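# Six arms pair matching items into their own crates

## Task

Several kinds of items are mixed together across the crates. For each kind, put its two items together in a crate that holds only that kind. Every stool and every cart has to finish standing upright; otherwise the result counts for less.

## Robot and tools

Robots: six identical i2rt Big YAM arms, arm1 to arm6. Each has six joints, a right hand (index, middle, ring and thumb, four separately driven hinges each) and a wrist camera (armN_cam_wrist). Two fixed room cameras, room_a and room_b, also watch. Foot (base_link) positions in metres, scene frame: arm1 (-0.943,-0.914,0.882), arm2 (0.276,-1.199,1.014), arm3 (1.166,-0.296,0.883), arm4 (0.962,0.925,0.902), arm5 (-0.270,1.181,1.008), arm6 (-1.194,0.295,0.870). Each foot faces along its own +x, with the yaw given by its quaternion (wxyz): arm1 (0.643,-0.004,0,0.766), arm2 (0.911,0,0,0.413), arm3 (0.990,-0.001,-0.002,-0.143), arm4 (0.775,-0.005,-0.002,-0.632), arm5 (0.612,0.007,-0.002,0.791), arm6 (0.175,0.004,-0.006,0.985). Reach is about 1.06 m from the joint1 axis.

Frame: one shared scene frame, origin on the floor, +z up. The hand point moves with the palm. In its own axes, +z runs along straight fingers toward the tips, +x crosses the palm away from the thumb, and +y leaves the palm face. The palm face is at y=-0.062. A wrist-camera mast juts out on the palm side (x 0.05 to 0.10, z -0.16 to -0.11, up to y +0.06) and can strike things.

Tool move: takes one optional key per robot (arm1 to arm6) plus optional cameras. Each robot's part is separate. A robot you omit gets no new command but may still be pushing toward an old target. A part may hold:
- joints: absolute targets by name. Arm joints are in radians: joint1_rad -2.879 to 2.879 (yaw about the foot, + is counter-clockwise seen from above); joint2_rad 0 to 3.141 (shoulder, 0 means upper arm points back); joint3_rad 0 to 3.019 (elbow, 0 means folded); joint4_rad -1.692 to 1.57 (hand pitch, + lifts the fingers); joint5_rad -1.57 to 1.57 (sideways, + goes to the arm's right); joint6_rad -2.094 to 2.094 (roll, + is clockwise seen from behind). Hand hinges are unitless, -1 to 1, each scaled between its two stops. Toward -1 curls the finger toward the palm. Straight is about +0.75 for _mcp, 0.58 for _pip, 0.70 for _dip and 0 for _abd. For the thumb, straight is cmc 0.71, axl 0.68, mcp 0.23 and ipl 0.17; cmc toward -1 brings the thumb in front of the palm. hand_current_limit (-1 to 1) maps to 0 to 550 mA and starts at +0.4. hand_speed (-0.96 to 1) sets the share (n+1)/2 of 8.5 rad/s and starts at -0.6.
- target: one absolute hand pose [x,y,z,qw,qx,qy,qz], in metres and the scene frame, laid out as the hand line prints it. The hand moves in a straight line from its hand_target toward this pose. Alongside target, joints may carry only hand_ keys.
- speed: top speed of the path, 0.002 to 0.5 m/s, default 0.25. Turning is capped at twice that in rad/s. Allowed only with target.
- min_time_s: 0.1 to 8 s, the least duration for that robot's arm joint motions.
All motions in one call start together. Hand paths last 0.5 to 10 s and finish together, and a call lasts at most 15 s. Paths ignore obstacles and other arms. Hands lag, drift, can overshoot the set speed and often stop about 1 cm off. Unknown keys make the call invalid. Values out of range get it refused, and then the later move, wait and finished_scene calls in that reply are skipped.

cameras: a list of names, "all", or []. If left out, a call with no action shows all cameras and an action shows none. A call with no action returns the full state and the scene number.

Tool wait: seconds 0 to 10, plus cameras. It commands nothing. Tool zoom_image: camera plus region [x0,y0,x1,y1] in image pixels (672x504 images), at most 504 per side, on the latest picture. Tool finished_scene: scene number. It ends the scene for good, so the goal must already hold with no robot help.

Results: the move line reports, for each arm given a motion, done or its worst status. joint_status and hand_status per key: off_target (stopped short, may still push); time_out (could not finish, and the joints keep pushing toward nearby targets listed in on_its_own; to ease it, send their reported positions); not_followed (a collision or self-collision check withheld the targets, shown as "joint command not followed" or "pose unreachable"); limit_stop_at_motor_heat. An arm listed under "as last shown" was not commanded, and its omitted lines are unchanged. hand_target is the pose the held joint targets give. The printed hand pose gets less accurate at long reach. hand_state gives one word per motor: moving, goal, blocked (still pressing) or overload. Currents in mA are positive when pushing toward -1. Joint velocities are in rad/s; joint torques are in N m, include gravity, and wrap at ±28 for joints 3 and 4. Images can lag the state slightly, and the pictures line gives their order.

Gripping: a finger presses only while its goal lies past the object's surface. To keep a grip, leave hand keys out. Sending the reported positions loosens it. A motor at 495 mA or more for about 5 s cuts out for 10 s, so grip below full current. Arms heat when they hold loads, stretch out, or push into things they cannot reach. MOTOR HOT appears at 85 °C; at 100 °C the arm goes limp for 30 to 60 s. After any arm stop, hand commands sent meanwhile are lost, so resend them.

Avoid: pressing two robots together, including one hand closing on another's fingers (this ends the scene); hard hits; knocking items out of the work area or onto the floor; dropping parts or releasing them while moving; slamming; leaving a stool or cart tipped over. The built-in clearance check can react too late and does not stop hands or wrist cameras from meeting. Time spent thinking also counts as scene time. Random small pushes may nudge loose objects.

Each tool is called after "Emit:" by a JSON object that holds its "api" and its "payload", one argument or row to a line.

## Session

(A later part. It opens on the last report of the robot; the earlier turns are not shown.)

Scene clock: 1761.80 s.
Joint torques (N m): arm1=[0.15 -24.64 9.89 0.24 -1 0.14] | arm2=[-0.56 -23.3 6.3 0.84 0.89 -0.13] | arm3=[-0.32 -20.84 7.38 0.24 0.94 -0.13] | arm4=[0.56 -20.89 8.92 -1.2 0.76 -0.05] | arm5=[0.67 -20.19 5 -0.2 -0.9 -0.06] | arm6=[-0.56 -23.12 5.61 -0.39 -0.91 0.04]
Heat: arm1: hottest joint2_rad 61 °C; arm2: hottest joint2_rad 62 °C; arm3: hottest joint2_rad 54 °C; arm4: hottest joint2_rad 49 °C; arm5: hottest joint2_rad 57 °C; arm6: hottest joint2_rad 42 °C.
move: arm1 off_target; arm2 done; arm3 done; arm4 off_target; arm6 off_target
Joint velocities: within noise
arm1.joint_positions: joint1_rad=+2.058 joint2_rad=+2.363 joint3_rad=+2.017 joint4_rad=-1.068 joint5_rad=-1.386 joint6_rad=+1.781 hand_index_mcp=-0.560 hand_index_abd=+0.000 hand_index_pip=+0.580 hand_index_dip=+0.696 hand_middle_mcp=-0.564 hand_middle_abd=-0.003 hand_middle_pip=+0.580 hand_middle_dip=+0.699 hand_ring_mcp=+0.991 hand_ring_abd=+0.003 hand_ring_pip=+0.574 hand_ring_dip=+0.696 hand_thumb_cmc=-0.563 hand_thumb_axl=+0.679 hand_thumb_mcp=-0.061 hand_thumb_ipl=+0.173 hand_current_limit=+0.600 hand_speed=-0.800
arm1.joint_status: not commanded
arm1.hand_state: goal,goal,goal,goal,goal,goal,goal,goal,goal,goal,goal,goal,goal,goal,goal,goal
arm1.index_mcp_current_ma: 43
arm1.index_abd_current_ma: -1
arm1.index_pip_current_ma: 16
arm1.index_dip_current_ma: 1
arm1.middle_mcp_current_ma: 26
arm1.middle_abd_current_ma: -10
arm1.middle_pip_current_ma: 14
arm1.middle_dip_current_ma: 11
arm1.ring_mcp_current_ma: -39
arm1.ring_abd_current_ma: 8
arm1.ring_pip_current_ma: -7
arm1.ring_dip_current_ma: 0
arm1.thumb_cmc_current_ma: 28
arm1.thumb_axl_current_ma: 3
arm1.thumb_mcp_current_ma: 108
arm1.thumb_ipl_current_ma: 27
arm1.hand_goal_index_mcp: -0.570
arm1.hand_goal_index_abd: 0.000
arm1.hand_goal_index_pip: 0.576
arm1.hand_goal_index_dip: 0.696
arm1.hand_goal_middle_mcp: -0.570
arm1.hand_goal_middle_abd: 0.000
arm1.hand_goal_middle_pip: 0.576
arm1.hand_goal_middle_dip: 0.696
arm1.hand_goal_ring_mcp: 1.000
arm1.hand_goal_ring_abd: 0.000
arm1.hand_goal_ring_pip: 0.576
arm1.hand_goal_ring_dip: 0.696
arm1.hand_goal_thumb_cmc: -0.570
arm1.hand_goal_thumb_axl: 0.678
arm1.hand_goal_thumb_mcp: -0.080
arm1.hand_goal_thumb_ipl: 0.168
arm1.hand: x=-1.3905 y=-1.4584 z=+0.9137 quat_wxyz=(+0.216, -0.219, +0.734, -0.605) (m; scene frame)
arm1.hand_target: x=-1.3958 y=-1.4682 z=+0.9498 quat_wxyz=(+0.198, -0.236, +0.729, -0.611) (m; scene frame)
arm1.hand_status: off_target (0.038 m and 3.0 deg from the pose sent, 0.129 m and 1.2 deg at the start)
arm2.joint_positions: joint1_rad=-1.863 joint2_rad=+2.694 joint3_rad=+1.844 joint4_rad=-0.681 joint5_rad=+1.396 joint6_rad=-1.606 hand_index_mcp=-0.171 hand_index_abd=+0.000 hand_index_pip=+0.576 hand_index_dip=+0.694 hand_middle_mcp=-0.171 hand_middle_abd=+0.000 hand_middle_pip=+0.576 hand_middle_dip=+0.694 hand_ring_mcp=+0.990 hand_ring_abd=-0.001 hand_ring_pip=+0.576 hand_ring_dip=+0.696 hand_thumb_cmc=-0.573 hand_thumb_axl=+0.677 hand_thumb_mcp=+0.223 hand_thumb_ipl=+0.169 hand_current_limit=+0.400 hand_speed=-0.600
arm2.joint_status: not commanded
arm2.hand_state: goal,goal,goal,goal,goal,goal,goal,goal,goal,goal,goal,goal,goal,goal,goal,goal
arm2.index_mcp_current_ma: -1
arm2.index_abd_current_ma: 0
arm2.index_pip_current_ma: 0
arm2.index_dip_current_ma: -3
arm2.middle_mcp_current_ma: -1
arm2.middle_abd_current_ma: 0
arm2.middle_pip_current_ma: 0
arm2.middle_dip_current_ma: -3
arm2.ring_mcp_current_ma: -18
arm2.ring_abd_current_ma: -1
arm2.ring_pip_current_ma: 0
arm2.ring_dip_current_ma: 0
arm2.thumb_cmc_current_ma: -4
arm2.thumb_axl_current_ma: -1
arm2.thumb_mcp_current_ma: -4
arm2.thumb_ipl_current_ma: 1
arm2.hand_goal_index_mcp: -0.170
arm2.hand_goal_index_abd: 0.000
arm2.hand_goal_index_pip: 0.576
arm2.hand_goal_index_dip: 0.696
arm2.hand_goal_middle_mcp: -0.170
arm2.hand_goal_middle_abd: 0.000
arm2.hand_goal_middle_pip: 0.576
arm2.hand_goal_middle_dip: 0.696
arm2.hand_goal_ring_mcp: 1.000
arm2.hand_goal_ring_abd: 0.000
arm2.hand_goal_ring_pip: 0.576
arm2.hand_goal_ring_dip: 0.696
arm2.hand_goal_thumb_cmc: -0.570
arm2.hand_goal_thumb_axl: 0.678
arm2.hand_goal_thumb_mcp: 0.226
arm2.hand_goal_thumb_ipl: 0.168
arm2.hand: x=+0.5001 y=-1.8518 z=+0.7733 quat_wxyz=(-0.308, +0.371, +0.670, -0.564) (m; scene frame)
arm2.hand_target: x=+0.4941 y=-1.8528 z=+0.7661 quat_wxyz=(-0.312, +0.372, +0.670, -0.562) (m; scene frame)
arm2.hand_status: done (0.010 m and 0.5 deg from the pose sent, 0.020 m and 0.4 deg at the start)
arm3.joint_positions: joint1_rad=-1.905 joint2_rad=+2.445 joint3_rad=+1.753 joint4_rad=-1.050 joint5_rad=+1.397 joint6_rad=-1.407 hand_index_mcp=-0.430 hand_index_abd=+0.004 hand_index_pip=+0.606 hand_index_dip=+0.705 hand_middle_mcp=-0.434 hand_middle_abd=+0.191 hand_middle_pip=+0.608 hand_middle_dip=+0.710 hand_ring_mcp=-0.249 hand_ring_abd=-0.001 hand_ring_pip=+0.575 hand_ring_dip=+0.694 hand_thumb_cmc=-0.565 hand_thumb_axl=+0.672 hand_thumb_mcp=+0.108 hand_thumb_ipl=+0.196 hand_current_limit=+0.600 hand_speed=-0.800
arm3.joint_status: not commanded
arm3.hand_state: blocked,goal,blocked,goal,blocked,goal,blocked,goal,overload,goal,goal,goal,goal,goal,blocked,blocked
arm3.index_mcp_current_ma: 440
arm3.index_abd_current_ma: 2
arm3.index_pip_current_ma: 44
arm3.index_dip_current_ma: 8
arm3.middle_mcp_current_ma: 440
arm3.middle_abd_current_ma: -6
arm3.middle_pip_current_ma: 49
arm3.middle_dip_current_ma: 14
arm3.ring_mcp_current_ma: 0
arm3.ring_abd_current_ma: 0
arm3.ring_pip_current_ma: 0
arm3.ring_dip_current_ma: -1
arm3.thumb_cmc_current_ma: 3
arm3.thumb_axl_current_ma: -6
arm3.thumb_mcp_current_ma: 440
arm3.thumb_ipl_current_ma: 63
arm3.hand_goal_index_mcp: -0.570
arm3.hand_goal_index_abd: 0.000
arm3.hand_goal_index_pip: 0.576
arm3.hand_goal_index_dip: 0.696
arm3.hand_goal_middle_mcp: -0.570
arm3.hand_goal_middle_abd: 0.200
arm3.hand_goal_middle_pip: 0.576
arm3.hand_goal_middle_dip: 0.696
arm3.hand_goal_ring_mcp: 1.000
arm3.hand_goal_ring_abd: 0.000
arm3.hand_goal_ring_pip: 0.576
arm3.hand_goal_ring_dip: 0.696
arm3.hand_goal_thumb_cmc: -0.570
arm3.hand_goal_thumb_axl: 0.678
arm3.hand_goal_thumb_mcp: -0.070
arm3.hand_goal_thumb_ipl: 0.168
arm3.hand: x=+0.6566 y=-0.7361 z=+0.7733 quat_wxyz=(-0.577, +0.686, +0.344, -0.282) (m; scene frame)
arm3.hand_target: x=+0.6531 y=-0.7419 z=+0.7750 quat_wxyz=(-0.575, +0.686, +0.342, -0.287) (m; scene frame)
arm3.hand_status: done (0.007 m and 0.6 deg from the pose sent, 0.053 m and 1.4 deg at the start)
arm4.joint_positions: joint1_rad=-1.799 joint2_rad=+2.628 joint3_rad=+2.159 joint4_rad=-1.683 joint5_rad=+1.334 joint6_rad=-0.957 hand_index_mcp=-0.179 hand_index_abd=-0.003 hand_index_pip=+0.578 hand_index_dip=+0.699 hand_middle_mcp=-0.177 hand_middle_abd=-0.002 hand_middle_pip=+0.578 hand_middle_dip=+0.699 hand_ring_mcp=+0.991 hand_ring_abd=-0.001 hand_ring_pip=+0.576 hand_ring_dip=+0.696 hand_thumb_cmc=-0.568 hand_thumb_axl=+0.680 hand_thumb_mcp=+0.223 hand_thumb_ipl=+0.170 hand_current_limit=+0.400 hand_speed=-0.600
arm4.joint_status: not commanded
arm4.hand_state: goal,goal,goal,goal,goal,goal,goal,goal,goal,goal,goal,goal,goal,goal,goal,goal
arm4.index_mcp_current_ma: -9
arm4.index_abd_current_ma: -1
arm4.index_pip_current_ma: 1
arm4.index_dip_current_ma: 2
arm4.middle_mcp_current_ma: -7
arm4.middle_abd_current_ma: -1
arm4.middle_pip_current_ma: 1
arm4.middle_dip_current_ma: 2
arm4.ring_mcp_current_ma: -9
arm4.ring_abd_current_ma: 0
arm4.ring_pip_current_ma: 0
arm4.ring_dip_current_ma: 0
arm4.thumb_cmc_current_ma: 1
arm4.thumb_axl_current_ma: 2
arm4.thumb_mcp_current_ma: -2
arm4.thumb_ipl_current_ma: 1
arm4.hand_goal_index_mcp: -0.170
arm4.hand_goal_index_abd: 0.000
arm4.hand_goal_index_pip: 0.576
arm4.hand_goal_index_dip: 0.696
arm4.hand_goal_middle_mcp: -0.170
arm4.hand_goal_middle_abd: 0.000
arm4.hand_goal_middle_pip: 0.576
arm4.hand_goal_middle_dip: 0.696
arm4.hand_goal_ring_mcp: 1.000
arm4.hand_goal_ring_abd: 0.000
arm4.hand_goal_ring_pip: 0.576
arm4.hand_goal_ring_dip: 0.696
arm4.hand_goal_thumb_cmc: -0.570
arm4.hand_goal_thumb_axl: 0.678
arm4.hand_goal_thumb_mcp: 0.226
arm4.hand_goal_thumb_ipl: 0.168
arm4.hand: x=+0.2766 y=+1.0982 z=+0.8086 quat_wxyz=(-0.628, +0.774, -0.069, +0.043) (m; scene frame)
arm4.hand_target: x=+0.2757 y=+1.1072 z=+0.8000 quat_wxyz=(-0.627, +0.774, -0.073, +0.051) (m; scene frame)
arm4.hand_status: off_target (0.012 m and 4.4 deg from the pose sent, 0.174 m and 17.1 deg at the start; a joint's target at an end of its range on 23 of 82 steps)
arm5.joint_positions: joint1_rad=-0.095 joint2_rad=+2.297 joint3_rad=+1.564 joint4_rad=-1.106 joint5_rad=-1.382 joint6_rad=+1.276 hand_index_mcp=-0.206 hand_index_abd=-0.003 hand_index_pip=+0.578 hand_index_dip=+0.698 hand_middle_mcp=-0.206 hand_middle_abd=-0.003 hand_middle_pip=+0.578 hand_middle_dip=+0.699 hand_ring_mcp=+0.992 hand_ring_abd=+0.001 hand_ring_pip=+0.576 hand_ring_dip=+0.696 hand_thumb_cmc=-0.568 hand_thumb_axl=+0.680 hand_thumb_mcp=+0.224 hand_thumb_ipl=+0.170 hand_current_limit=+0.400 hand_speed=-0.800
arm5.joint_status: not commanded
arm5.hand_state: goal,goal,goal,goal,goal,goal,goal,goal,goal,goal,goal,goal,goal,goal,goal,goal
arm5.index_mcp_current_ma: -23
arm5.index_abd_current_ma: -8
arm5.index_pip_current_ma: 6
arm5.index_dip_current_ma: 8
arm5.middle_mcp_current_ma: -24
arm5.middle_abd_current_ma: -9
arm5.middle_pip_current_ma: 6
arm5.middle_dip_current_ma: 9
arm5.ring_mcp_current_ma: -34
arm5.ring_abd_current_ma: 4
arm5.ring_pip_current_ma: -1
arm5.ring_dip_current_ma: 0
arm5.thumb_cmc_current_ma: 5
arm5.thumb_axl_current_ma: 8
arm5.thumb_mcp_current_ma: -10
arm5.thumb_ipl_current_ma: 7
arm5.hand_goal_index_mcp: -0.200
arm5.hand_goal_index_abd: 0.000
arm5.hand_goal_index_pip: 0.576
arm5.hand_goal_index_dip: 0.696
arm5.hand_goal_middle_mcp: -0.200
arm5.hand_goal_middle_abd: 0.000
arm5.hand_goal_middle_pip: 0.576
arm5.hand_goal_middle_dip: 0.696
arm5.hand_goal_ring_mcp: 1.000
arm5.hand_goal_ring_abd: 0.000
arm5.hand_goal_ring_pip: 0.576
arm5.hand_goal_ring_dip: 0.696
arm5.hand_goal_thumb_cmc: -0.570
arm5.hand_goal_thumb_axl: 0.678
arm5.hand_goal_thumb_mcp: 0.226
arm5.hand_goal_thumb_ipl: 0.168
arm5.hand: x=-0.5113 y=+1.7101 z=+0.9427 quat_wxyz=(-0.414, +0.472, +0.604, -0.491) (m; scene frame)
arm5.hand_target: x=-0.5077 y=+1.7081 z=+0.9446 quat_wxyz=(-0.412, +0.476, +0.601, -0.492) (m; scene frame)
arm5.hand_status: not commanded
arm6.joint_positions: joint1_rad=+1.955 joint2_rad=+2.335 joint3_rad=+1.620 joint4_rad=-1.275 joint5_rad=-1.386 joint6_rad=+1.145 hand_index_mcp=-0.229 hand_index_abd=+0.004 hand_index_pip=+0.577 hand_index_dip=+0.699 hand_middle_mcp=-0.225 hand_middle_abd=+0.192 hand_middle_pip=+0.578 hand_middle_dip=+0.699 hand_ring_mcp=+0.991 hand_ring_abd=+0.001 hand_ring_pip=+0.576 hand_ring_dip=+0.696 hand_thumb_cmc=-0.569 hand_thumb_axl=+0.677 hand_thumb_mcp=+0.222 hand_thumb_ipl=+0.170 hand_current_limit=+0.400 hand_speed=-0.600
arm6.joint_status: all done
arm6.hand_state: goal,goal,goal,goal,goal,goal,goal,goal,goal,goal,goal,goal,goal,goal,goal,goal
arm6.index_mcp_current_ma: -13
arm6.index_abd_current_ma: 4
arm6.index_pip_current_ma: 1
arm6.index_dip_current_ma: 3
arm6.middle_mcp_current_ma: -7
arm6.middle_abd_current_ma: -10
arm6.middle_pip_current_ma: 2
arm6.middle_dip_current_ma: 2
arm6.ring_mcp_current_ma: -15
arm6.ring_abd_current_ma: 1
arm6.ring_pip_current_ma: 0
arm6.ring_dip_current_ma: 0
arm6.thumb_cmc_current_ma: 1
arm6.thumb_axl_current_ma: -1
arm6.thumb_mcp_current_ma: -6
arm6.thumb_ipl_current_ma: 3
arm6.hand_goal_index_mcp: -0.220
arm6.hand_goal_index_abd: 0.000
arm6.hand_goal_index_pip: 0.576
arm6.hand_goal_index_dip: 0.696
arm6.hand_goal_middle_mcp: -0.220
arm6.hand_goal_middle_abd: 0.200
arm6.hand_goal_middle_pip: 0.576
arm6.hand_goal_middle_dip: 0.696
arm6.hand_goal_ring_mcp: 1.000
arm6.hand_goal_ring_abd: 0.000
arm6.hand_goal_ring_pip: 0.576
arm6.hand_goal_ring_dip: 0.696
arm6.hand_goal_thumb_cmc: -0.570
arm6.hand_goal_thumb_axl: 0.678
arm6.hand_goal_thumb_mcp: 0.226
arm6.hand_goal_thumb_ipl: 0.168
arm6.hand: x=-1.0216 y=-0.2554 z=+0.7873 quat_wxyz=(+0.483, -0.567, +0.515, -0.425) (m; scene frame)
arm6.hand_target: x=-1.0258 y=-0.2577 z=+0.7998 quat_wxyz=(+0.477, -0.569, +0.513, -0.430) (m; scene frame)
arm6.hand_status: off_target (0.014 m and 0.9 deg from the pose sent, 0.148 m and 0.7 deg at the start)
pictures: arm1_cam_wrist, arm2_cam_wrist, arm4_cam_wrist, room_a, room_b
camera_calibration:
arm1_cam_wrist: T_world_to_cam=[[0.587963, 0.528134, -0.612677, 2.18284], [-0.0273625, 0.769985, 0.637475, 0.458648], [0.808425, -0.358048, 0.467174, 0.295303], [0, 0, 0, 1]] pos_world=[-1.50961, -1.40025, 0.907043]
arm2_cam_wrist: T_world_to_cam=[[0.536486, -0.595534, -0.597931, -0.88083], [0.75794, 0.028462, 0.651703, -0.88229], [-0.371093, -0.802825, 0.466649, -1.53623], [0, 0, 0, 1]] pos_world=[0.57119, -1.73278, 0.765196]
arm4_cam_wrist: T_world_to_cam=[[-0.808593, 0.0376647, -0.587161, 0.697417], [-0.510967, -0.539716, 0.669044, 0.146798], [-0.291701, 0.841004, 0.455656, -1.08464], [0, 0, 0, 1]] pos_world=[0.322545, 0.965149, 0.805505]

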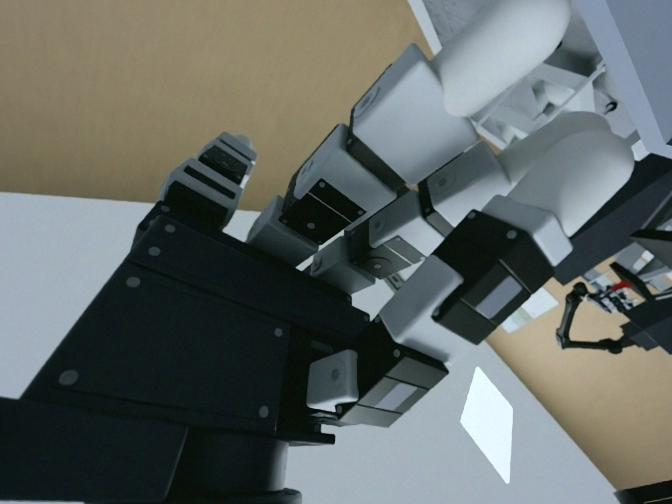

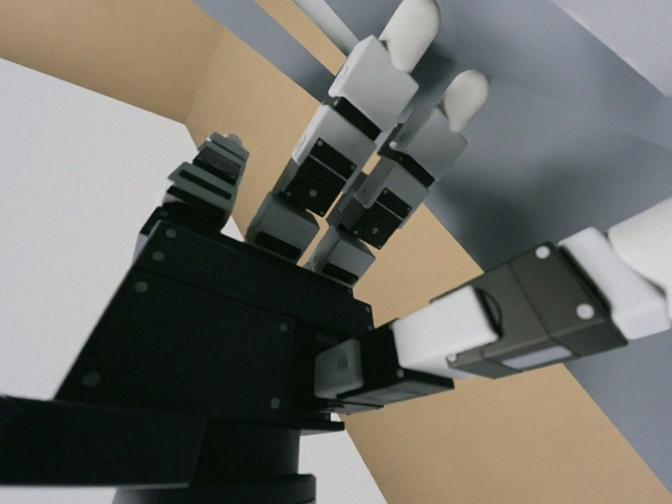

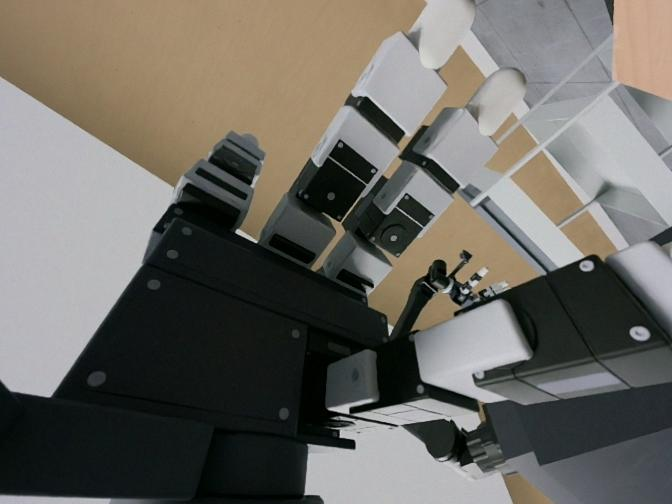

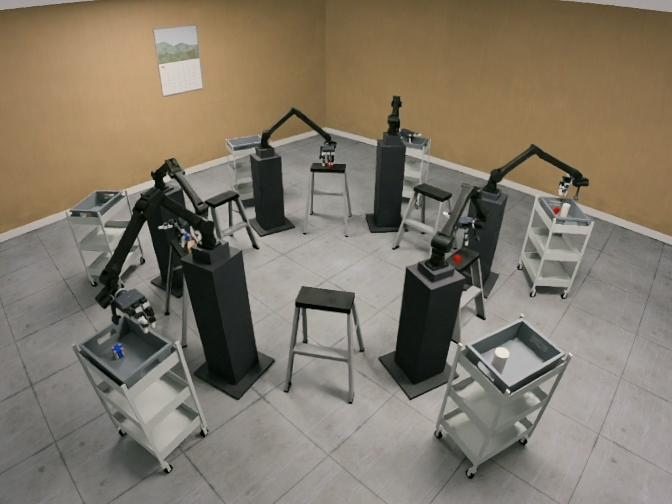

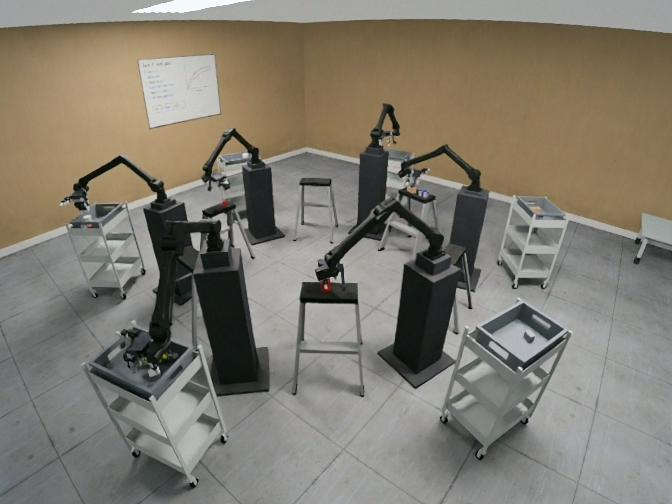

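Emit:
{"api": "move", "payload": {
  "arm1": {"joints":{"joint2_rad":2.15,"hand_index_mcp":1.0,"hand_middle_mcp":1.0,"hand_thumb_mcp":0.225,"hand_thumb_cmc":0.7,"hand_speed":-0.6}},
  "arm2": {"target":[0.490,-1.8555,0.743,-0.3116,0.3714,0.6701,-0.5622],"speed":0.08,"joints":{"hand_thumb_mcp":0.4}},
  "arm3": {"target":[0.653,-0.742,0.753,-0.5752,0.6856,0.3418,-0.2868],"speed":0.05},
  "arm4": {"target":[0.2665,1.1085,0.762,-0.6418,0.765,-0.0401,0.0336],"speed":0.08},
  "arm6": {"joints":{"joint1_rad":1.7,"joint2_rad":2.1},"min_time_s":2},
  "cameras": ["arm2_cam_wrist","arm4_cam_wrist"]
}}

Emit:
{"api": "move", "payload": {
  "arm1": {"joints":{"joint1_rad":2.36,"joint2_rad":1.9,"joint3_rad":1.325,"joint4_rad":-0.21,"joint5_rad":0,"joint6_rad":0.62},"min_time_s":4},
  "arm2": {"joints":{"hand_index_mcp":-0.42,"hand_middle_mcp":-0.42}},
  "arm6": {"joints":{"joint1_rad":0.36,"joint2_rad":1.9,"joint3_rad":1.325,"joint4_rad":-0.21,"joint5_rad":0,"joint6_rad":0.62,"hand_index_mcp":1.0,"hand_middle_mcp":1.0,"hand_middle_abd":0,"hand_thumb_cmc":0.7},"min_time_s":6},
  "cameras": ["arm1_cam_wrist","arm2_cam_wrist","arm6_cam_wrist","room_a","room_b"]
}}

Emit:
{"api": "zoom_image", "payload": {
  "camera": "arm1_cam_wrist",
  "region": [300, 90, 640, 430]
}}

Scene clock: 1802.00 s.
Joint torques (N m): arm1=[0.21 -19.84 10.7 0.57 -1.14 0.18] | arm2=[-0.62 -23.36 7.42 0.9 0.87 -0.13] | arm3=[-0.09 -19.49 7.95 0.38 0.65 -0.11] | arm4=[0.97 -23.06 5.38 0.25 1.13 -0.11] | arm5=[0.67 -20.13 5 -0.21 -0.91 -0.06] | arm6=[0.09 -22.71 6.93 0.05 -1 -0.02]
Heat: arm1: hottest joint2_rad 69 °C; arm2: hottest joint2_rad 61 °C; arm3: hottest joint2_rad 52 °C; arm4: hottest joint2_rad 56 °C; arm5: hottest joint2_rad 57 °C; arm6: hottest joint2_rad 42 °C.
move: arm1 off_target; arm2 off_target; arm3 done; arm4 off_target; arm6 done
Joint velocities: within noise
arm1.joint_positions: joint1_rad=+2.058 joint2_rad=+2.127 joint3_rad=+2.017 joint4_rad=-1.071 joint5_rad=-1.386 joint6_rad=+1.781 hand_index_mcp=+0.976 hand_index_abd=+0.000 hand_index_pip=+0.576 hand_index_dip=+0.696 hand_middle_mcp=+0.977 hand_middle_abd=-0.002 hand_middle_pip=+0.576 hand_middle_dip=+0.698 hand_ring_mcp=+0.991 hand_ring_abd=+0.002 hand_ring_pip=+0.574 hand_ring_dip=+0.696 hand_thumb_cmc=+0.678 hand_thumb_axl=+0.679 hand_thumb_mcp=+0.223 hand_thumb_ipl=+0.170 hand_current_limit=+0.600 hand_speed=-0.600
arm1.joint_status: hand_index_mcp off_target (ended at +0.976, target +1.000); hand_middle_mcp off_target (ended at +0.977, target +1.000); hand_thumb_cmc off_target (ended at +0.678, target +0.700); the others done
arm1.hand_state: blocked,goal,goal,goal,blocked,goal,goal,goal,goal,goal,goal,goal,blocked,goal,goal,goal
arm1.index_mcp_current_ma: -108
arm1.index_abd_current_ma: -1
arm1.index_pip_current_ma: 1
arm1.index_dip_current_ma: 1
arm1.middle_mcp_current_ma: -103
arm1.middle_abd_current_ma: -7
arm1.middle_pip_current_ma: 1
arm1.middle_dip_current_ma: 9
arm1.ring_mcp_current_ma: -40
arm1.ring_abd_current_ma: 8
arm1.ring_pip_current_ma: -7
arm1.ring_dip_current_ma: 0
arm1.thumb_cmc_current_ma: -95
arm1.thumb_axl_current_ma: 3
arm1.thumb_mcp_current_ma: -15
arm1.thumb_ipl_current_ma: 9
arm1.hand_goal_index_mcp: 1.000
arm1.hand_goal_index_abd: 0.000
arm1.hand_goal_index_pip: 0.576
arm1.hand_goal_index_dip: 0.696
arm1.hand_goal_middle_mcp: 1.000
arm1.hand_goal_middle_abd: 0.000
arm1.hand_goal_middle_pip: 0.576
arm1.hand_goal_middle_dip: 0.696
arm1.hand_goal_ring_mcp: 1.000
arm1.hand_goal_ring_abd: 0.000
arm1.hand_goal_ring_pip: 0.576
arm1.hand_goal_ring_dip: 0.696
arm1.hand_goal_thumb_cmc: 0.700
arm1.hand_goal_thumb_axl: 0.678
arm1.hand_goal_thumb_mcp: 0.226
arm1.hand_goal_thumb_ipl: 0.168
arm1.hand: x=-1.3949 y=-1.4602 z=+1.0723 quat_wxyz=(+0.130, -0.288, +0.706, -0.634) (m; scene frame)
arm1.hand_target: x=-1.3969 y=-1.4679 z=+1.0715 quat_wxyz=(+0.133, -0.289, +0.706, -0.633) (m; scene frame)
arm1.hand_status: not commanded
arm2.joint_positions: joint1_rad=-1.871 joint2_rad=+2.743 joint3_rad=+1.844 joint4_rad=-0.614 joint5_rad=+1.396 joint6_rad=-1.648 hand_index_mcp=-0.171 hand_index_abd=+0.000 hand_index_pip=+0.576 hand_index_dip=+0.694 hand_middle_mcp=-0.171 hand_middle_abd=+0.006 hand_middle_pip=+0.576 hand_middle_dip=+0.694 hand_ring_mcp=+0.990 hand_ring_abd=-0.001 hand_ring_pip=+0.576 hand_ring_dip=+0.696 hand_thumb_cmc=-0.573 hand_thumb_axl=+0.677 hand_thumb_mcp=+0.395 hand_thumb_ipl=+0.169 hand_current_limit=+0.400 hand_speed=-0.600
arm2.joint_status: all done
arm2.hand_state: goal,goal,goal,goal,goal,goal,goal,goal,goal,goal,goal,goal,goal,goal,goal,goal
arm2.index_mcp_current_ma: -1
arm2.index_abd_current_ma: 0
arm2.index_pip_current_ma: 0
arm2.index_dip_current_ma: -3
arm2.middle_mcp_current_ma: -1
arm2.middle_abd_current_ma: 7
arm2.middle_pip_current_ma: 0
arm2.middle_dip_current_ma: -3
arm2.ring_mcp_current_ma: -18
arm2.ring_abd_current_ma: -1
arm2.ring_pip_current_ma: 0
arm2.ring_dip_current_ma: 0
arm2.thumb_cmc_current_ma: -3
arm2.thumb_axl_current_ma: -1
arm2.thumb_mcp_current_ma: -11
arm2.thumb_ipl_current_ma: 1
arm2.hand_goal_index_mcp: -0.170
arm2.hand_goal_index_abd: 0.000
arm2.hand_goal_index_pip: 0.576
arm2.hand_goal_index_dip: 0.696
arm2.hand_goal_middle_mcp: -0.170
arm2.hand_goal_middle_abd: 0.000
arm2.hand_goal_middle_pip: 0.576
arm2.hand_goal_middle_dip: 0.696
arm2.hand_goal_ring_mcp: 1.000
arm2.hand_goal_ring_abd: 0.000
arm2.hand_goal_ring_pip: 0.576
arm2.hand_goal_ring_dip: 0.696
arm2.hand_goal_thumb_cmc: -0.570
arm2.hand_goal_thumb_axl: 0.678
arm2.hand_goal_thumb_mcp: 0.400
arm2.hand_goal_thumb_ipl: 0.168
arm2.hand: x=+0.4903 y=-1.8448 z=+0.7422 quat_wxyz=(-0.316, +0.364, +0.674, -0.560) (m; scene frame)
arm2.hand_target: x=+0.4897 y=-1.8552 z=+0.7432 quat_wxyz=(-0.312, +0.371, +0.670, -0.562) (m; scene frame)
arm2.hand_status: off_target (0.011 m and 1.1 deg from the pose sent, 0.032 m and 0.5 deg at the start)
arm3.joint_positions: joint1_rad=-1.905 joint2_rad=+2.466 joint3_rad=+1.753 joint4_rad=-1.015 joint5_rad=+1.404 joint6_rad=-1.408 hand_index_mcp=-0.431 hand_index_abd=+0.004 hand_index_pip=+0.606 hand_index_dip=+0.705 hand_middle_mcp=-0.434 hand_middle_abd=+0.191 hand_middle_pip=+0.610 hand_middle_dip=+0.711 hand_ring_mcp=-0.249 hand_ring_abd=-0.001 hand_ring_pip=+0.575 hand_ring_dip=+0.694 hand_thumb_cmc=-0.567 hand_thumb_axl=+0.670 hand_thumb_mcp=+0.108 hand_thumb_ipl=+0.196 hand_current_limit=+0.600 hand_speed=-0.800
arm3.joint_status: not commanded
arm3.hand_state: blocked,goal,blocked,goal,blocked,goal,blocked,goal,overload,goal,goal,goal,goal,goal,blocked,blocked
arm3.index_mcp_current_ma: 440
arm3.index_abd_current_ma: 2
arm3.index_pip_current_ma: 45
arm3.index_dip_current_ma: 8
arm3.middle_mcp_current_ma: 440
arm3.middle_abd_current_ma: -6
arm3.middle_pip_current_ma: 53
arm3.middle_dip_current_ma: 16
arm3.ring_mcp_current_ma: 0
arm3.ring_abd_current_ma: 0
arm3.ring_pip_current_ma: 0
arm3.ring_dip_current_ma: -1
arm3.thumb_cmc_current_ma: 1
arm3.thumb_axl_current_ma: -8
arm3.thumb_mcp_current_ma: 440
arm3.thumb_ipl_current_ma: 63
arm3.hand_goal_index_mcp: -0.570
arm3.hand_goal_index_abd: 0.000
arm3.hand_goal_index_pip: 0.576
arm3.hand_goal_index_dip: 0.696
arm3.hand_goal_middle_mcp: -0.570
arm3.hand_goal_middle_abd: 0.200
arm3.hand_goal_middle_pip: 0.576
arm3.hand_goal_middle_dip: 0.696
arm3.hand_goal_ring_mcp: 1.000
arm3.hand_goal_ring_abd: 0.000
arm3.hand_goal_ring_pip: 0.576
arm3.hand_goal_ring_dip: 0.696
arm3.hand_goal_thumb_cmc: -0.570
arm3.hand_goal_thumb_axl: 0.678
arm3.hand_goal_thumb_mcp: -0.070
arm3.hand_goal_thumb_ipl: 0.168
arm3.hand: x=+0.6551 y=-0.7369 z=+0.7614 quat_wxyz=(-0.577, +0.685, +0.339, -0.288) (m; scene frame)
arm3.hand_target: x=+0.6533 y=-0.7418 z=+0.7532 quat_wxyz=(-0.575, +0.686, +0.342, -0.287) (m; scene frame)
arm3.hand_status: done (0.010 m and 0.4 deg from the pose sent, 0.022 m and 0.6 deg at the start)
arm4.joint_positions: joint1_rad=-1.799 joint2_rad=+2.670 joint3_rad=+2.143 joint4_rad=-1.434 joint5_rad=+1.392 joint6_rad=-1.164 hand_index_mcp=-0.179 hand_index_abd=-0.003 hand_index_pip=+0.578 hand_index_dip=+0.699 hand_middle_mcp=-0.177 hand_middle_abd=-0.002 hand_middle_pip=+0.578 hand_middle_dip=+0.699 hand_ring_mcp=+0.991 hand_ring_abd=-0.001 hand_ring_pip=+0.576 hand_ring_dip=+0.696 hand_thumb_cmc=-0.568 hand_thumb_axl=+0.680 hand_thumb_mcp=+0.223 hand_thumb_ipl=+0.170 hand_current_limit=+0.400 hand_speed=-0.600
arm4.joint_status: not commanded
arm4.hand_state: goal,goal,goal,goal,goal,goal,goal,goal,goal,goal,goal,goal,goal,goal,goal,goal
arm4.index_mcp_current_ma: -9
arm4.index_abd_current_ma: -1
arm4.index_pip_current_ma: 1
arm4.index_dip_current_ma: 2
arm4.middle_mcp_current_ma: -7
arm4.middle_abd_current_ma: -1
arm4.middle_pip_current_ma: 1
arm4.middle_dip_current_ma: 2
arm4.ring_mcp_current_ma: -9
arm4.ring_abd_current_ma: 0
arm4.ring_pip_current_ma: 0
arm4.ring_dip_current_ma: 0
arm4.thumb_cmc_current_ma: 1
arm4.thumb_axl_current_ma: 2
arm4.thumb_mcp_current_ma: -2
arm4.thumb_ipl_current_ma: 1
arm4.hand_goal_index_mcp: -0.170
arm4.hand_goal_index_abd: 0.000
arm4.hand_goal_index_pip: 0.576
arm4.hand_goal_index_dip: 0.696
arm4.hand_goal_middle_mcp: -0.170
arm4.hand_goal_middle_abd: 0.000
arm4.hand_goal_middle_pip: 0.576
arm4.hand_goal_middle_dip: 0.696
arm4.hand_goal_ring_mcp: 1.000
arm4.hand_goal_ring_abd: 0.000
arm4.hand_goal_ring_pip: 0.576
arm4.hand_goal_ring_dip: 0.696
arm4.hand_goal_thumb_cmc: -0.570
arm4.hand_goal_thumb_axl: 0.678
arm4.hand_goal_thumb_mcp: 0.226
arm4.hand_goal_thumb_ipl: 0.168
arm4.hand: x=+0.2604 y=+1.1012 z=+0.7723 quat_wxyz=(-0.642, +0.765, -0.042, +0.025) (m; scene frame)
arm4.hand_target: x=+0.2666 y=+1.1084 z=+0.7621 quat_wxyz=(-0.642, +0.765, -0.040, +0.034) (m; scene frame)
arm4.hand_status: off_target (0.014 m and 1.0 deg from the pose sent, 0.049 m and 4.0 deg at the start)
arm5: as last shown
arm6.joint_positions: joint1_rad=+1.700 joint2_rad=+2.125 joint3_rad=+1.620 joint4_rad=-1.278 joint5_rad=-1.386 joint6_rad=+1.144 hand_index_mcp=-0.228 hand_index_abd=+0.004 hand_index_pip=+0.577 hand_index_dip=+0.699 hand_middle_mcp=-0.225 hand_middle_abd=+0.192 hand_middle_pip=+0.578 hand_middle_dip=+0.699 hand_ring_mcp=+0.991 hand_ring_abd=+0.001 hand_ring_pip=+0.576 hand_ring_dip=+0.696 hand_thumb_cmc=-0.569 hand_thumb_axl=+0.677 hand_thumb_mcp=+0.222 hand_thumb_ipl=+0.170 hand_current_limit=+0.400 hand_speed=-0.600
arm6.joint_status: all done
arm6.hand_state: goal,goal,goal,goal,goal,goal,goal,goal,goal,goal,goal,goal,goal,goal,goal,goal
arm6.index_mcp_current_ma: -13
arm6.index_abd_current_ma: 4
arm6.index_pip_current_ma: 1
arm6.index_dip_current_ma: 3
arm6.middle_mcp_current_ma: -6
arm6.middle_abd_current_ma: -9
arm6.middle_pip_current_ma: 2
arm6.middle_dip_current_ma: 2
arm6.ring_mcp_current_ma: -15
arm6.ring_abd_current_ma: 1
arm6.ring_pip_current_ma: 0
arm6.ring_dip_current_ma: 0
arm6.thumb_cmc_current_ma: 1
arm6.thumb_axl_current_ma: -1
arm6.thumb_mcp_current_ma: -6
arm6.thumb_ipl_current_ma: 3
arm6.hand_goal_index_mcp: -0.220
arm6.hand_goal_index_abd: 0.000
arm6.hand_goal_index_pip: 0.576
arm6.hand_goal_index_dip: 0.696
arm6.hand_goal_middle_mcp: -0.220
arm6.hand_goal_middle_abd: 0.200
arm6.hand_goal_middle_pip: 0.576
arm6.hand_goal_middle_dip: 0.696
arm6.hand_goal_ring_mcp: 1.000
arm6.hand_goal_ring_abd: 0.000
arm6.hand_goal_ring_pip: 0.576
arm6.hand_goal_ring_dip: 0.696
arm6.hand_goal_thumb_cmc: -0.570
arm6.hand_goal_thumb_axl: 0.678
arm6.hand_goal_thumb_mcp: 0.226
arm6.hand_goal_thumb_ipl: 0.168
arm6.hand: x=-1.1726 y=-0.3125 z=+0.9036 quat_wxyz=(+0.357, -0.550, +0.540, -0.527) (m; scene frame)
arm6.hand_target: x=-1.1724 y=-0.3113 z=+0.9161 quat_wxyz=(+0.352, -0.555, +0.536, -0.530) (m; scene frame)
arm6.hand_status: not commanded
pictures: arm2_cam_wrist, arm4_cam_wrist
camera_calibration:
arm2_cam_wrist: T_world_to_cam=[[0.528843, -0.583579, -0.616247, -0.850526], [0.766134, 0.0158242, 0.642486, -0.87516], [-0.365189, -0.811902, 0.455468, -1.53103], [0, 0, 0, 1]] pos_world=[0.561169, -1.72555, 0.735478]
arm4_cam_wrist: T_world_to_cam=[[-0.804288, 0.00402278, -0.594226, 0.70431], [-0.480743, -0.592194, 0.646679, 0.231651], [-0.349295, 0.805786, 0.478228, -1.03916], [0, 0, 0, 1]] pos_world=[0.31486, 0.971687, 0.76567]

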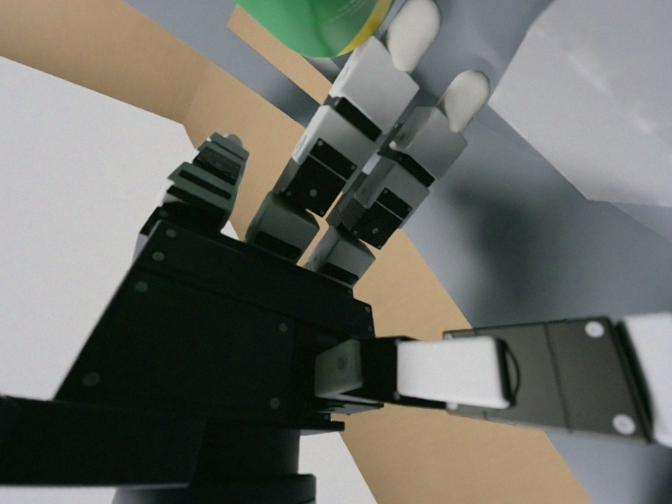

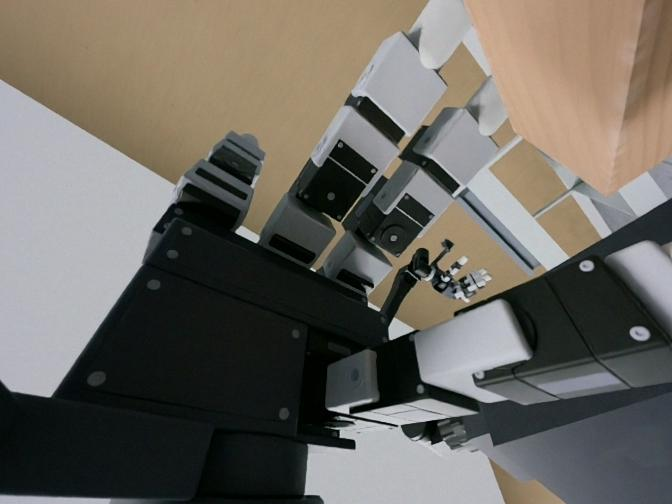

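Scene clock: 1808.57 s.
Joint torques (N m): arm1=[0.26 -20.84 6.75 2.48 0.07 -0.11] | arm2=[-0.5 -23.3 7.43 0.88 0.84 -0.11] | arm3=[-0.21 -19.6 7.98 0.4 0.65 -0.11] | arm4=[0.97 -22.53 5.46 0.2 1.11 -0.11] | arm5=[0.67 -20.13 5 -0.2 -0.9 -0.06] | arm6=[0.32 -21.54 8.02 3.36 0.09 -0.04]
Heat: arm1: hottest joint2_rad 69 °C; arm2: hottest joint2_rad 58 °C; arm3: hottest joint2_rad 51 °C; arm4: hottest joint2_rad 57 °C; arm5: hottest joint2_rad 57 °C; arm6: hottest joint2_rad 42 °C.
move: arm1 done; arm2 done; arm6 done
Joint velocities: within noise
arm1.joint_positions: joint1_rad=+2.351 joint2_rad=+1.934 joint3_rad=+1.335 joint4_rad=-0.231 joint5_rad=-0.002 joint6_rad=+0.630 hand_index_mcp=+0.999 hand_index_abd=+0.000 hand_index_pip=+0.576 hand_index_dip=+0.696 hand_middle_mcp=+0.999 hand_middle_abd=+0.000 hand_middle_pip=+0.576 hand_middle_dip=+0.698 hand_ring_mcp=+0.999 hand_ring_abd=+0.002 hand_ring_pip=+0.574 hand_ring_dip=+0.696 hand_thumb_cmc=+0.702 hand_thumb_axl=+0.679 hand_thumb_mcp=+0.223 hand_thumb_ipl=+0.169 hand_current_limit=+0.600 hand_speed=-0.600
arm1.joint_status: all done
arm1.hand_state: goal,goal,goal,goal,goal,goal,goal,goal,goal,goal,goal,goal,goal,goal,goal,goal
arm1.index_mcp_current_ma: -4
arm1.index_abd_current_ma: 0
arm1.index_pip_current_ma: 0
arm1.index_dip_current_ma: 1
arm1.middle_mcp_current_ma: -4
arm1.middle_abd_current_ma: 0
arm1.middle_pip_current_ma: 0
arm1.middle_dip_current_ma: 9
arm1.ring_mcp_current_ma: -4
arm1.ring_abd_current_ma: 8
arm1.ring_pip_current_ma: -7
arm1.ring_dip_current_ma: 0
arm1.thumb_cmc_current_ma: 9
arm1.thumb_axl_current_ma: 3
arm1.thumb_mcp_current_ma: -15
arm1.thumb_ipl_current_ma: 5
arm1.hand_goal_index_mcp: 1.000
arm1.hand_goal_index_abd: 0.000
arm1.hand_goal_index_pip: 0.576
arm1.hand_goal_index_dip: 0.696
arm1.hand_goal_middle_mcp: 1.000
arm1.hand_goal_middle_abd: 0.000
arm1.hand_goal_middle_pip: 0.576
arm1.hand_goal_middle_dip: 0.696
arm1.hand_goal_ring_mcp: 1.000
arm1.hand_goal_ring_abd: 0.000
arm1.hand_goal_ring_pip: 0.576
arm1.hand_goal_ring_dip: 0.696
arm1.hand_goal_thumb_cmc: 0.700
arm1.hand_goal_thumb_axl: 0.678
arm1.hand_goal_thumb_mcp: 0.226
arm1.hand_goal_thumb_ipl: 0.168
arm1.on_its_own: hand_index_mcp moved +0.023 to your old target +1.000; hand_middle_mcp moved +0.022 to your old target +1.000; hand_thumb_cmc moved +0.024 to your old target +0.700
arm1.hand: x=-1.4298 y=-1.4799 z=+0.9817 quat_wxyz=(-0.362, -0.756, +0.545, -0.007) (m; scene frame)
arm1.hand_target: x=-1.4251 y=-1.4844 z=+1.0060 quat_wxyz=(-0.383, -0.754, +0.534, -0.006) (m; scene frame)
arm1.hand_status: not commanded
arm2.joint_positions: joint1_rad=-1.871 joint2_rad=+2.743 joint3_rad=+1.844 joint4_rad=-0.614 joint5_rad=+1.396 joint6_rad=-1.649 hand_index_mcp=-0.418 hand_index_abd=+0.000 hand_index_pip=+0.576 hand_index_dip=+0.694 hand_middle_mcp=-0.418 hand_middle_abd=+0.003 hand_middle_pip=+0.576 hand_middle_dip=+0.694 hand_ring_mcp=+0.990 hand_ring_abd=-0.001 hand_ring_pip=+0.576 hand_ring_dip=+0.696 hand_thumb_cmc=-0.573 hand_thumb_axl=+0.677 hand_thumb_mcp=+0.395 hand_thumb_ipl=+0.169 hand_current_limit=+0.400 hand_speed=-0.600
arm2.joint_status: all done
arm2.hand_state: goal,goal,goal,goal,goal,goal,goal,goal,goal,goal,goal,goal,goal,goal,goal,goal
arm2.index_mcp_current_ma: 3
arm2.index_abd_current_ma: 0
arm2.index_pip_current_ma: 0
arm2.index_dip_current_ma: -3
arm2.middle_mcp_current_ma: 2
arm2.middle_abd_current_ma: 4
arm2.middle_pip_current_ma: 0
arm2.middle_dip_current_ma: -3
arm2.ring_mcp_current_ma: -18
arm2.ring_abd_current_ma: -1
arm2.ring_pip_current_ma: 0
arm2.ring_dip_current_ma: 0
arm2.thumb_cmc_current_ma: -3
arm2.thumb_axl_current_ma: -1
arm2.thumb_mcp_current_ma: -11
arm2.thumb_ipl_current_ma: 1
arm2.hand_goal_index_mcp: -0.420
arm2.hand_goal_index_abd: 0.000
arm2.hand_goal_index_pip: 0.576
arm2.hand_goal_index_dip: 0.696
arm2.hand_goal_middle_mcp: -0.420
arm2.hand_goal_middle_abd: 0.000
arm2.hand_goal_middle_pip: 0.576
arm2.hand_goal_middle_dip: 0.696
arm2.hand_goal_ring_mcp: 1.000
arm2.hand_goal_ring_abd: 0.000
arm2.hand_goal_ring_pip: 0.576
arm2.hand_goal_ring_dip: 0.696
arm2.hand_goal_thumb_cmc: -0.570
arm2.hand_goal_thumb_axl: 0.678
arm2.hand_goal_thumb_mcp: 0.400
arm2.hand_goal_thumb_ipl: 0.168
arm2.hand: x=+0.4900 y=-1.8447 z=+0.7422 quat_wxyz=(-0.316, +0.364, +0.674, -0.560) (m; scene frame)
arm2.hand_target: x=+0.4898 y=-1.8552 z=+0.7432 quat_wxyz=(-0.312, +0.371, +0.670, -0.562) (m; scene frame)
arm2.hand_status: not commanded
arm3, arm4, arm5: as last shown
arm6.joint_positions: joint1_rad=+0.356 joint2_rad=+1.929 joint3_rad=+1.332 joint4_rad=-0.233 joint5_rad=-0.001 joint6_rad=+0.631 hand_index_mcp=+0.999 hand_index_abd=+0.004 hand_index_pip=+0.576 hand_index_dip=+0.699 hand_middle_mcp=+0.999 hand_middle_abd=+0.004 hand_middle_pip=+0.576 hand_middle_dip=+0.698 hand_ring_mcp=+0.999 hand_ring_abd=+0.001 hand_ring_pip=+0.576 hand_ring_dip=+0.696 hand_thumb_cmc=+0.702 hand_thumb_axl=+0.677 hand_thumb_mcp=+0.222 hand_thumb_ipl=+0.169 hand_current_limit=+0.400 hand_speed=-0.600
arm6.joint_status: all done
arm6.hand_state: goal,goal,goal,goal,goal,goal,goal,goal,goal,goal,goal,goal,goal,goal,goal,goal
arm6.index_mcp_current_ma: 0
arm6.index_abd_current_ma: 4
arm6.index_pip_current_ma: 0
arm6.index_dip_current_ma: 2
arm6.middle_mcp_current_ma: -1
arm6.middle_abd_current_ma: 4
arm6.middle_pip_current_ma: 0
arm6.middle_dip_current_ma: 2
arm6.ring_mcp_current_ma: 0
arm6.ring_abd_current_ma: 1
arm6.ring_pip_current_ma: 0
arm6.ring_dip_current_ma: 0
arm6.thumb_cmc_current_ma: 2
arm6.thumb_axl_current_ma: -1
arm6.thumb_mcp_current_ma: -6
arm6.thumb_ipl_current_ma: 1
arm6.hand_goal_index_mcp: 1.000
arm6.hand_goal_index_abd: 0.000
arm6.hand_goal_index_pip: 0.576
arm6.hand_goal_index_dip: 0.696
arm6.hand_goal_middle_mcp: 1.000
arm6.hand_goal_middle_abd: 0.000
arm6.hand_goal_middle_pip: 0.576
arm6.hand_goal_middle_dip: 0.696
arm6.hand_goal_ring_mcp: 1.000
arm6.hand_goal_ring_abd: 0.000
arm6.hand_goal_ring_pip: 0.576
arm6.hand_goal_ring_dip: 0.696
arm6.hand_goal_thumb_cmc: 0.700
arm6.hand_goal_thumb_axl: 0.678
arm6.hand_goal_thumb_mcp: 0.226
arm6.hand_goal_thumb_ipl: 0.168
arm6.hand: x=-1.9353 y=+0.3590 z=+0.9764 quat_wxyz=(-0.323, -0.426, +0.828, +0.170) (m; scene frame)
arm6.hand_target: x=-1.9373 y=+0.3548 z=+0.9992 quat_wxyz=(-0.341, -0.428, +0.817, +0.181) (m; scene frame)
arm6.hand_status: not commanded
pictures: arm1_cam_wrist, arm2_cam_wrist, arm6_cam_wrist, room_a, room_b
camera_calibration:
arm1_cam_wrist: T_world_to_cam=[[-0.861995, 0.506095, 0.0288569, -0.476612], [0.506456, 0.857386, 0.0916006, 1.85936], [0.0216171, 0.093574, -0.995378, 1.26684], [0, 0, 0, 1]] pos_world=[-1.37991, -1.47152, 1.10442]
arm2_cam_wrist: T_world_to_cam=[[0.528618, -0.582903, -0.61708, -0.848452], [0.76629, 0.0149443, 0.642321, -0.876555], [-0.365189, -0.812405, 0.454572, -1.53135], [0, 0, 0, 1]] pos_world=[0.560969, -1.72555, 0.735579]
arm6_cam_wrist: T_world_to_cam=[[-0.00239661, 0.996042, 0.0888554, -0.422041], [0.995372, -0.00616031, 0.0959025, 1.78322], [0.0960702, 0.088674, -0.991417, 1.23717], [0, 0, 0, 1]] pos_world=[-1.89484, 0.321651, 1.09303]

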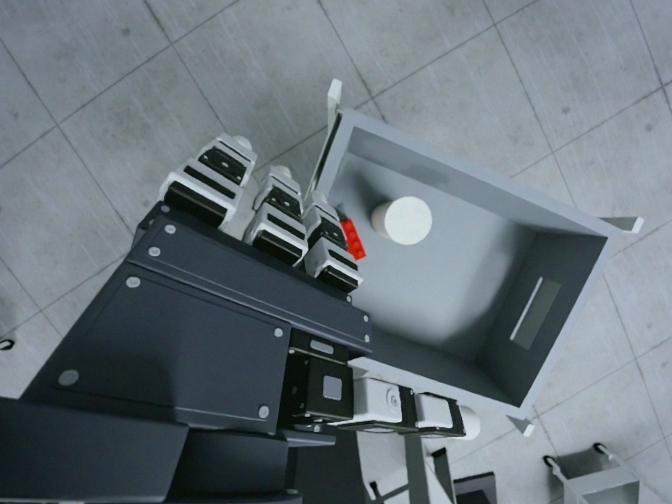

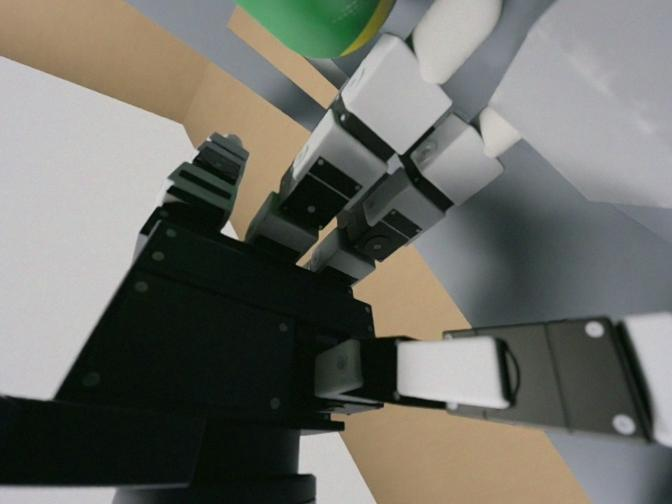

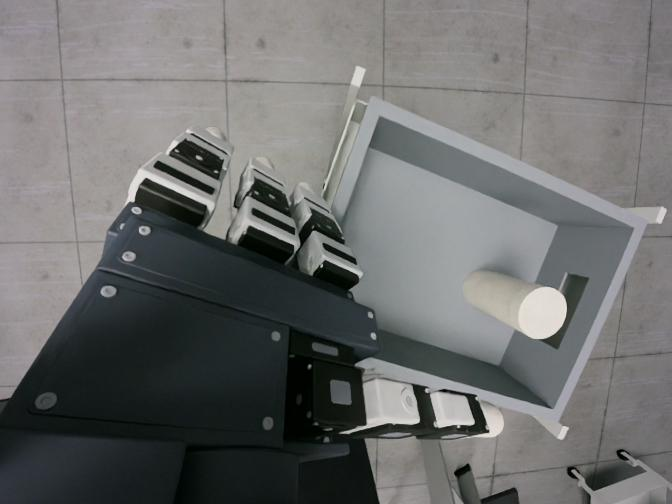

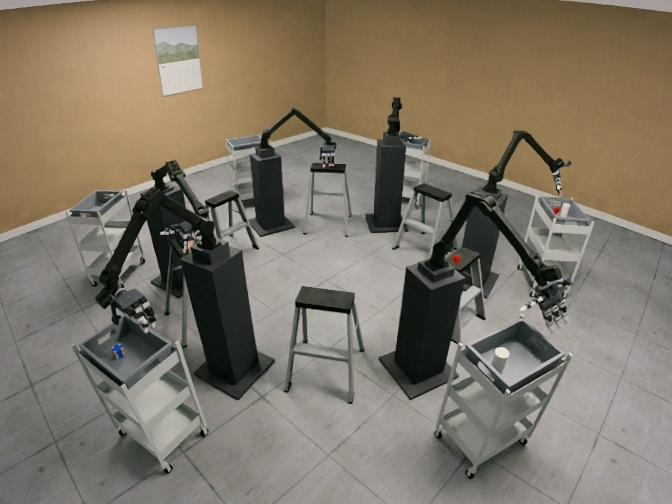

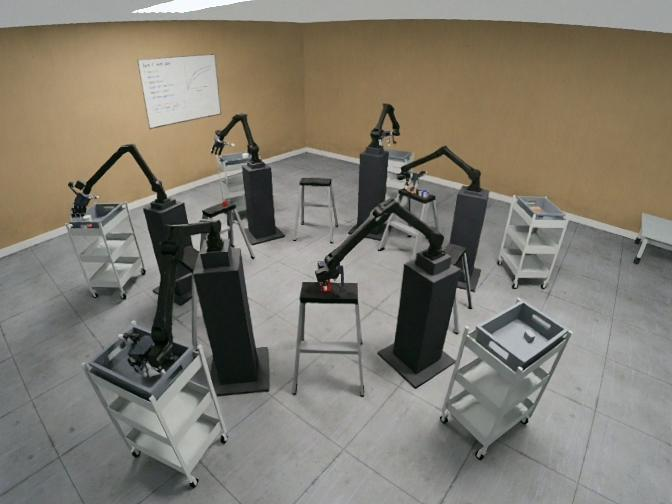

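Scaled by 1.482.

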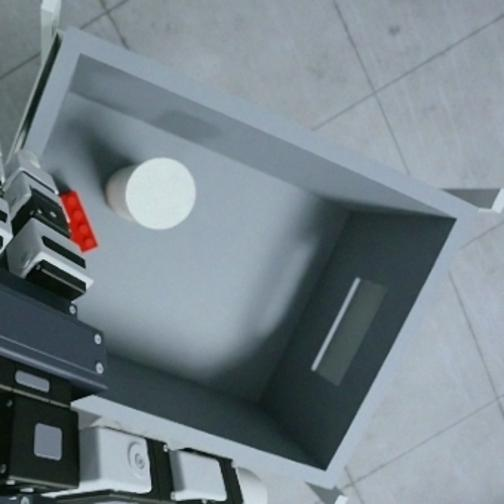

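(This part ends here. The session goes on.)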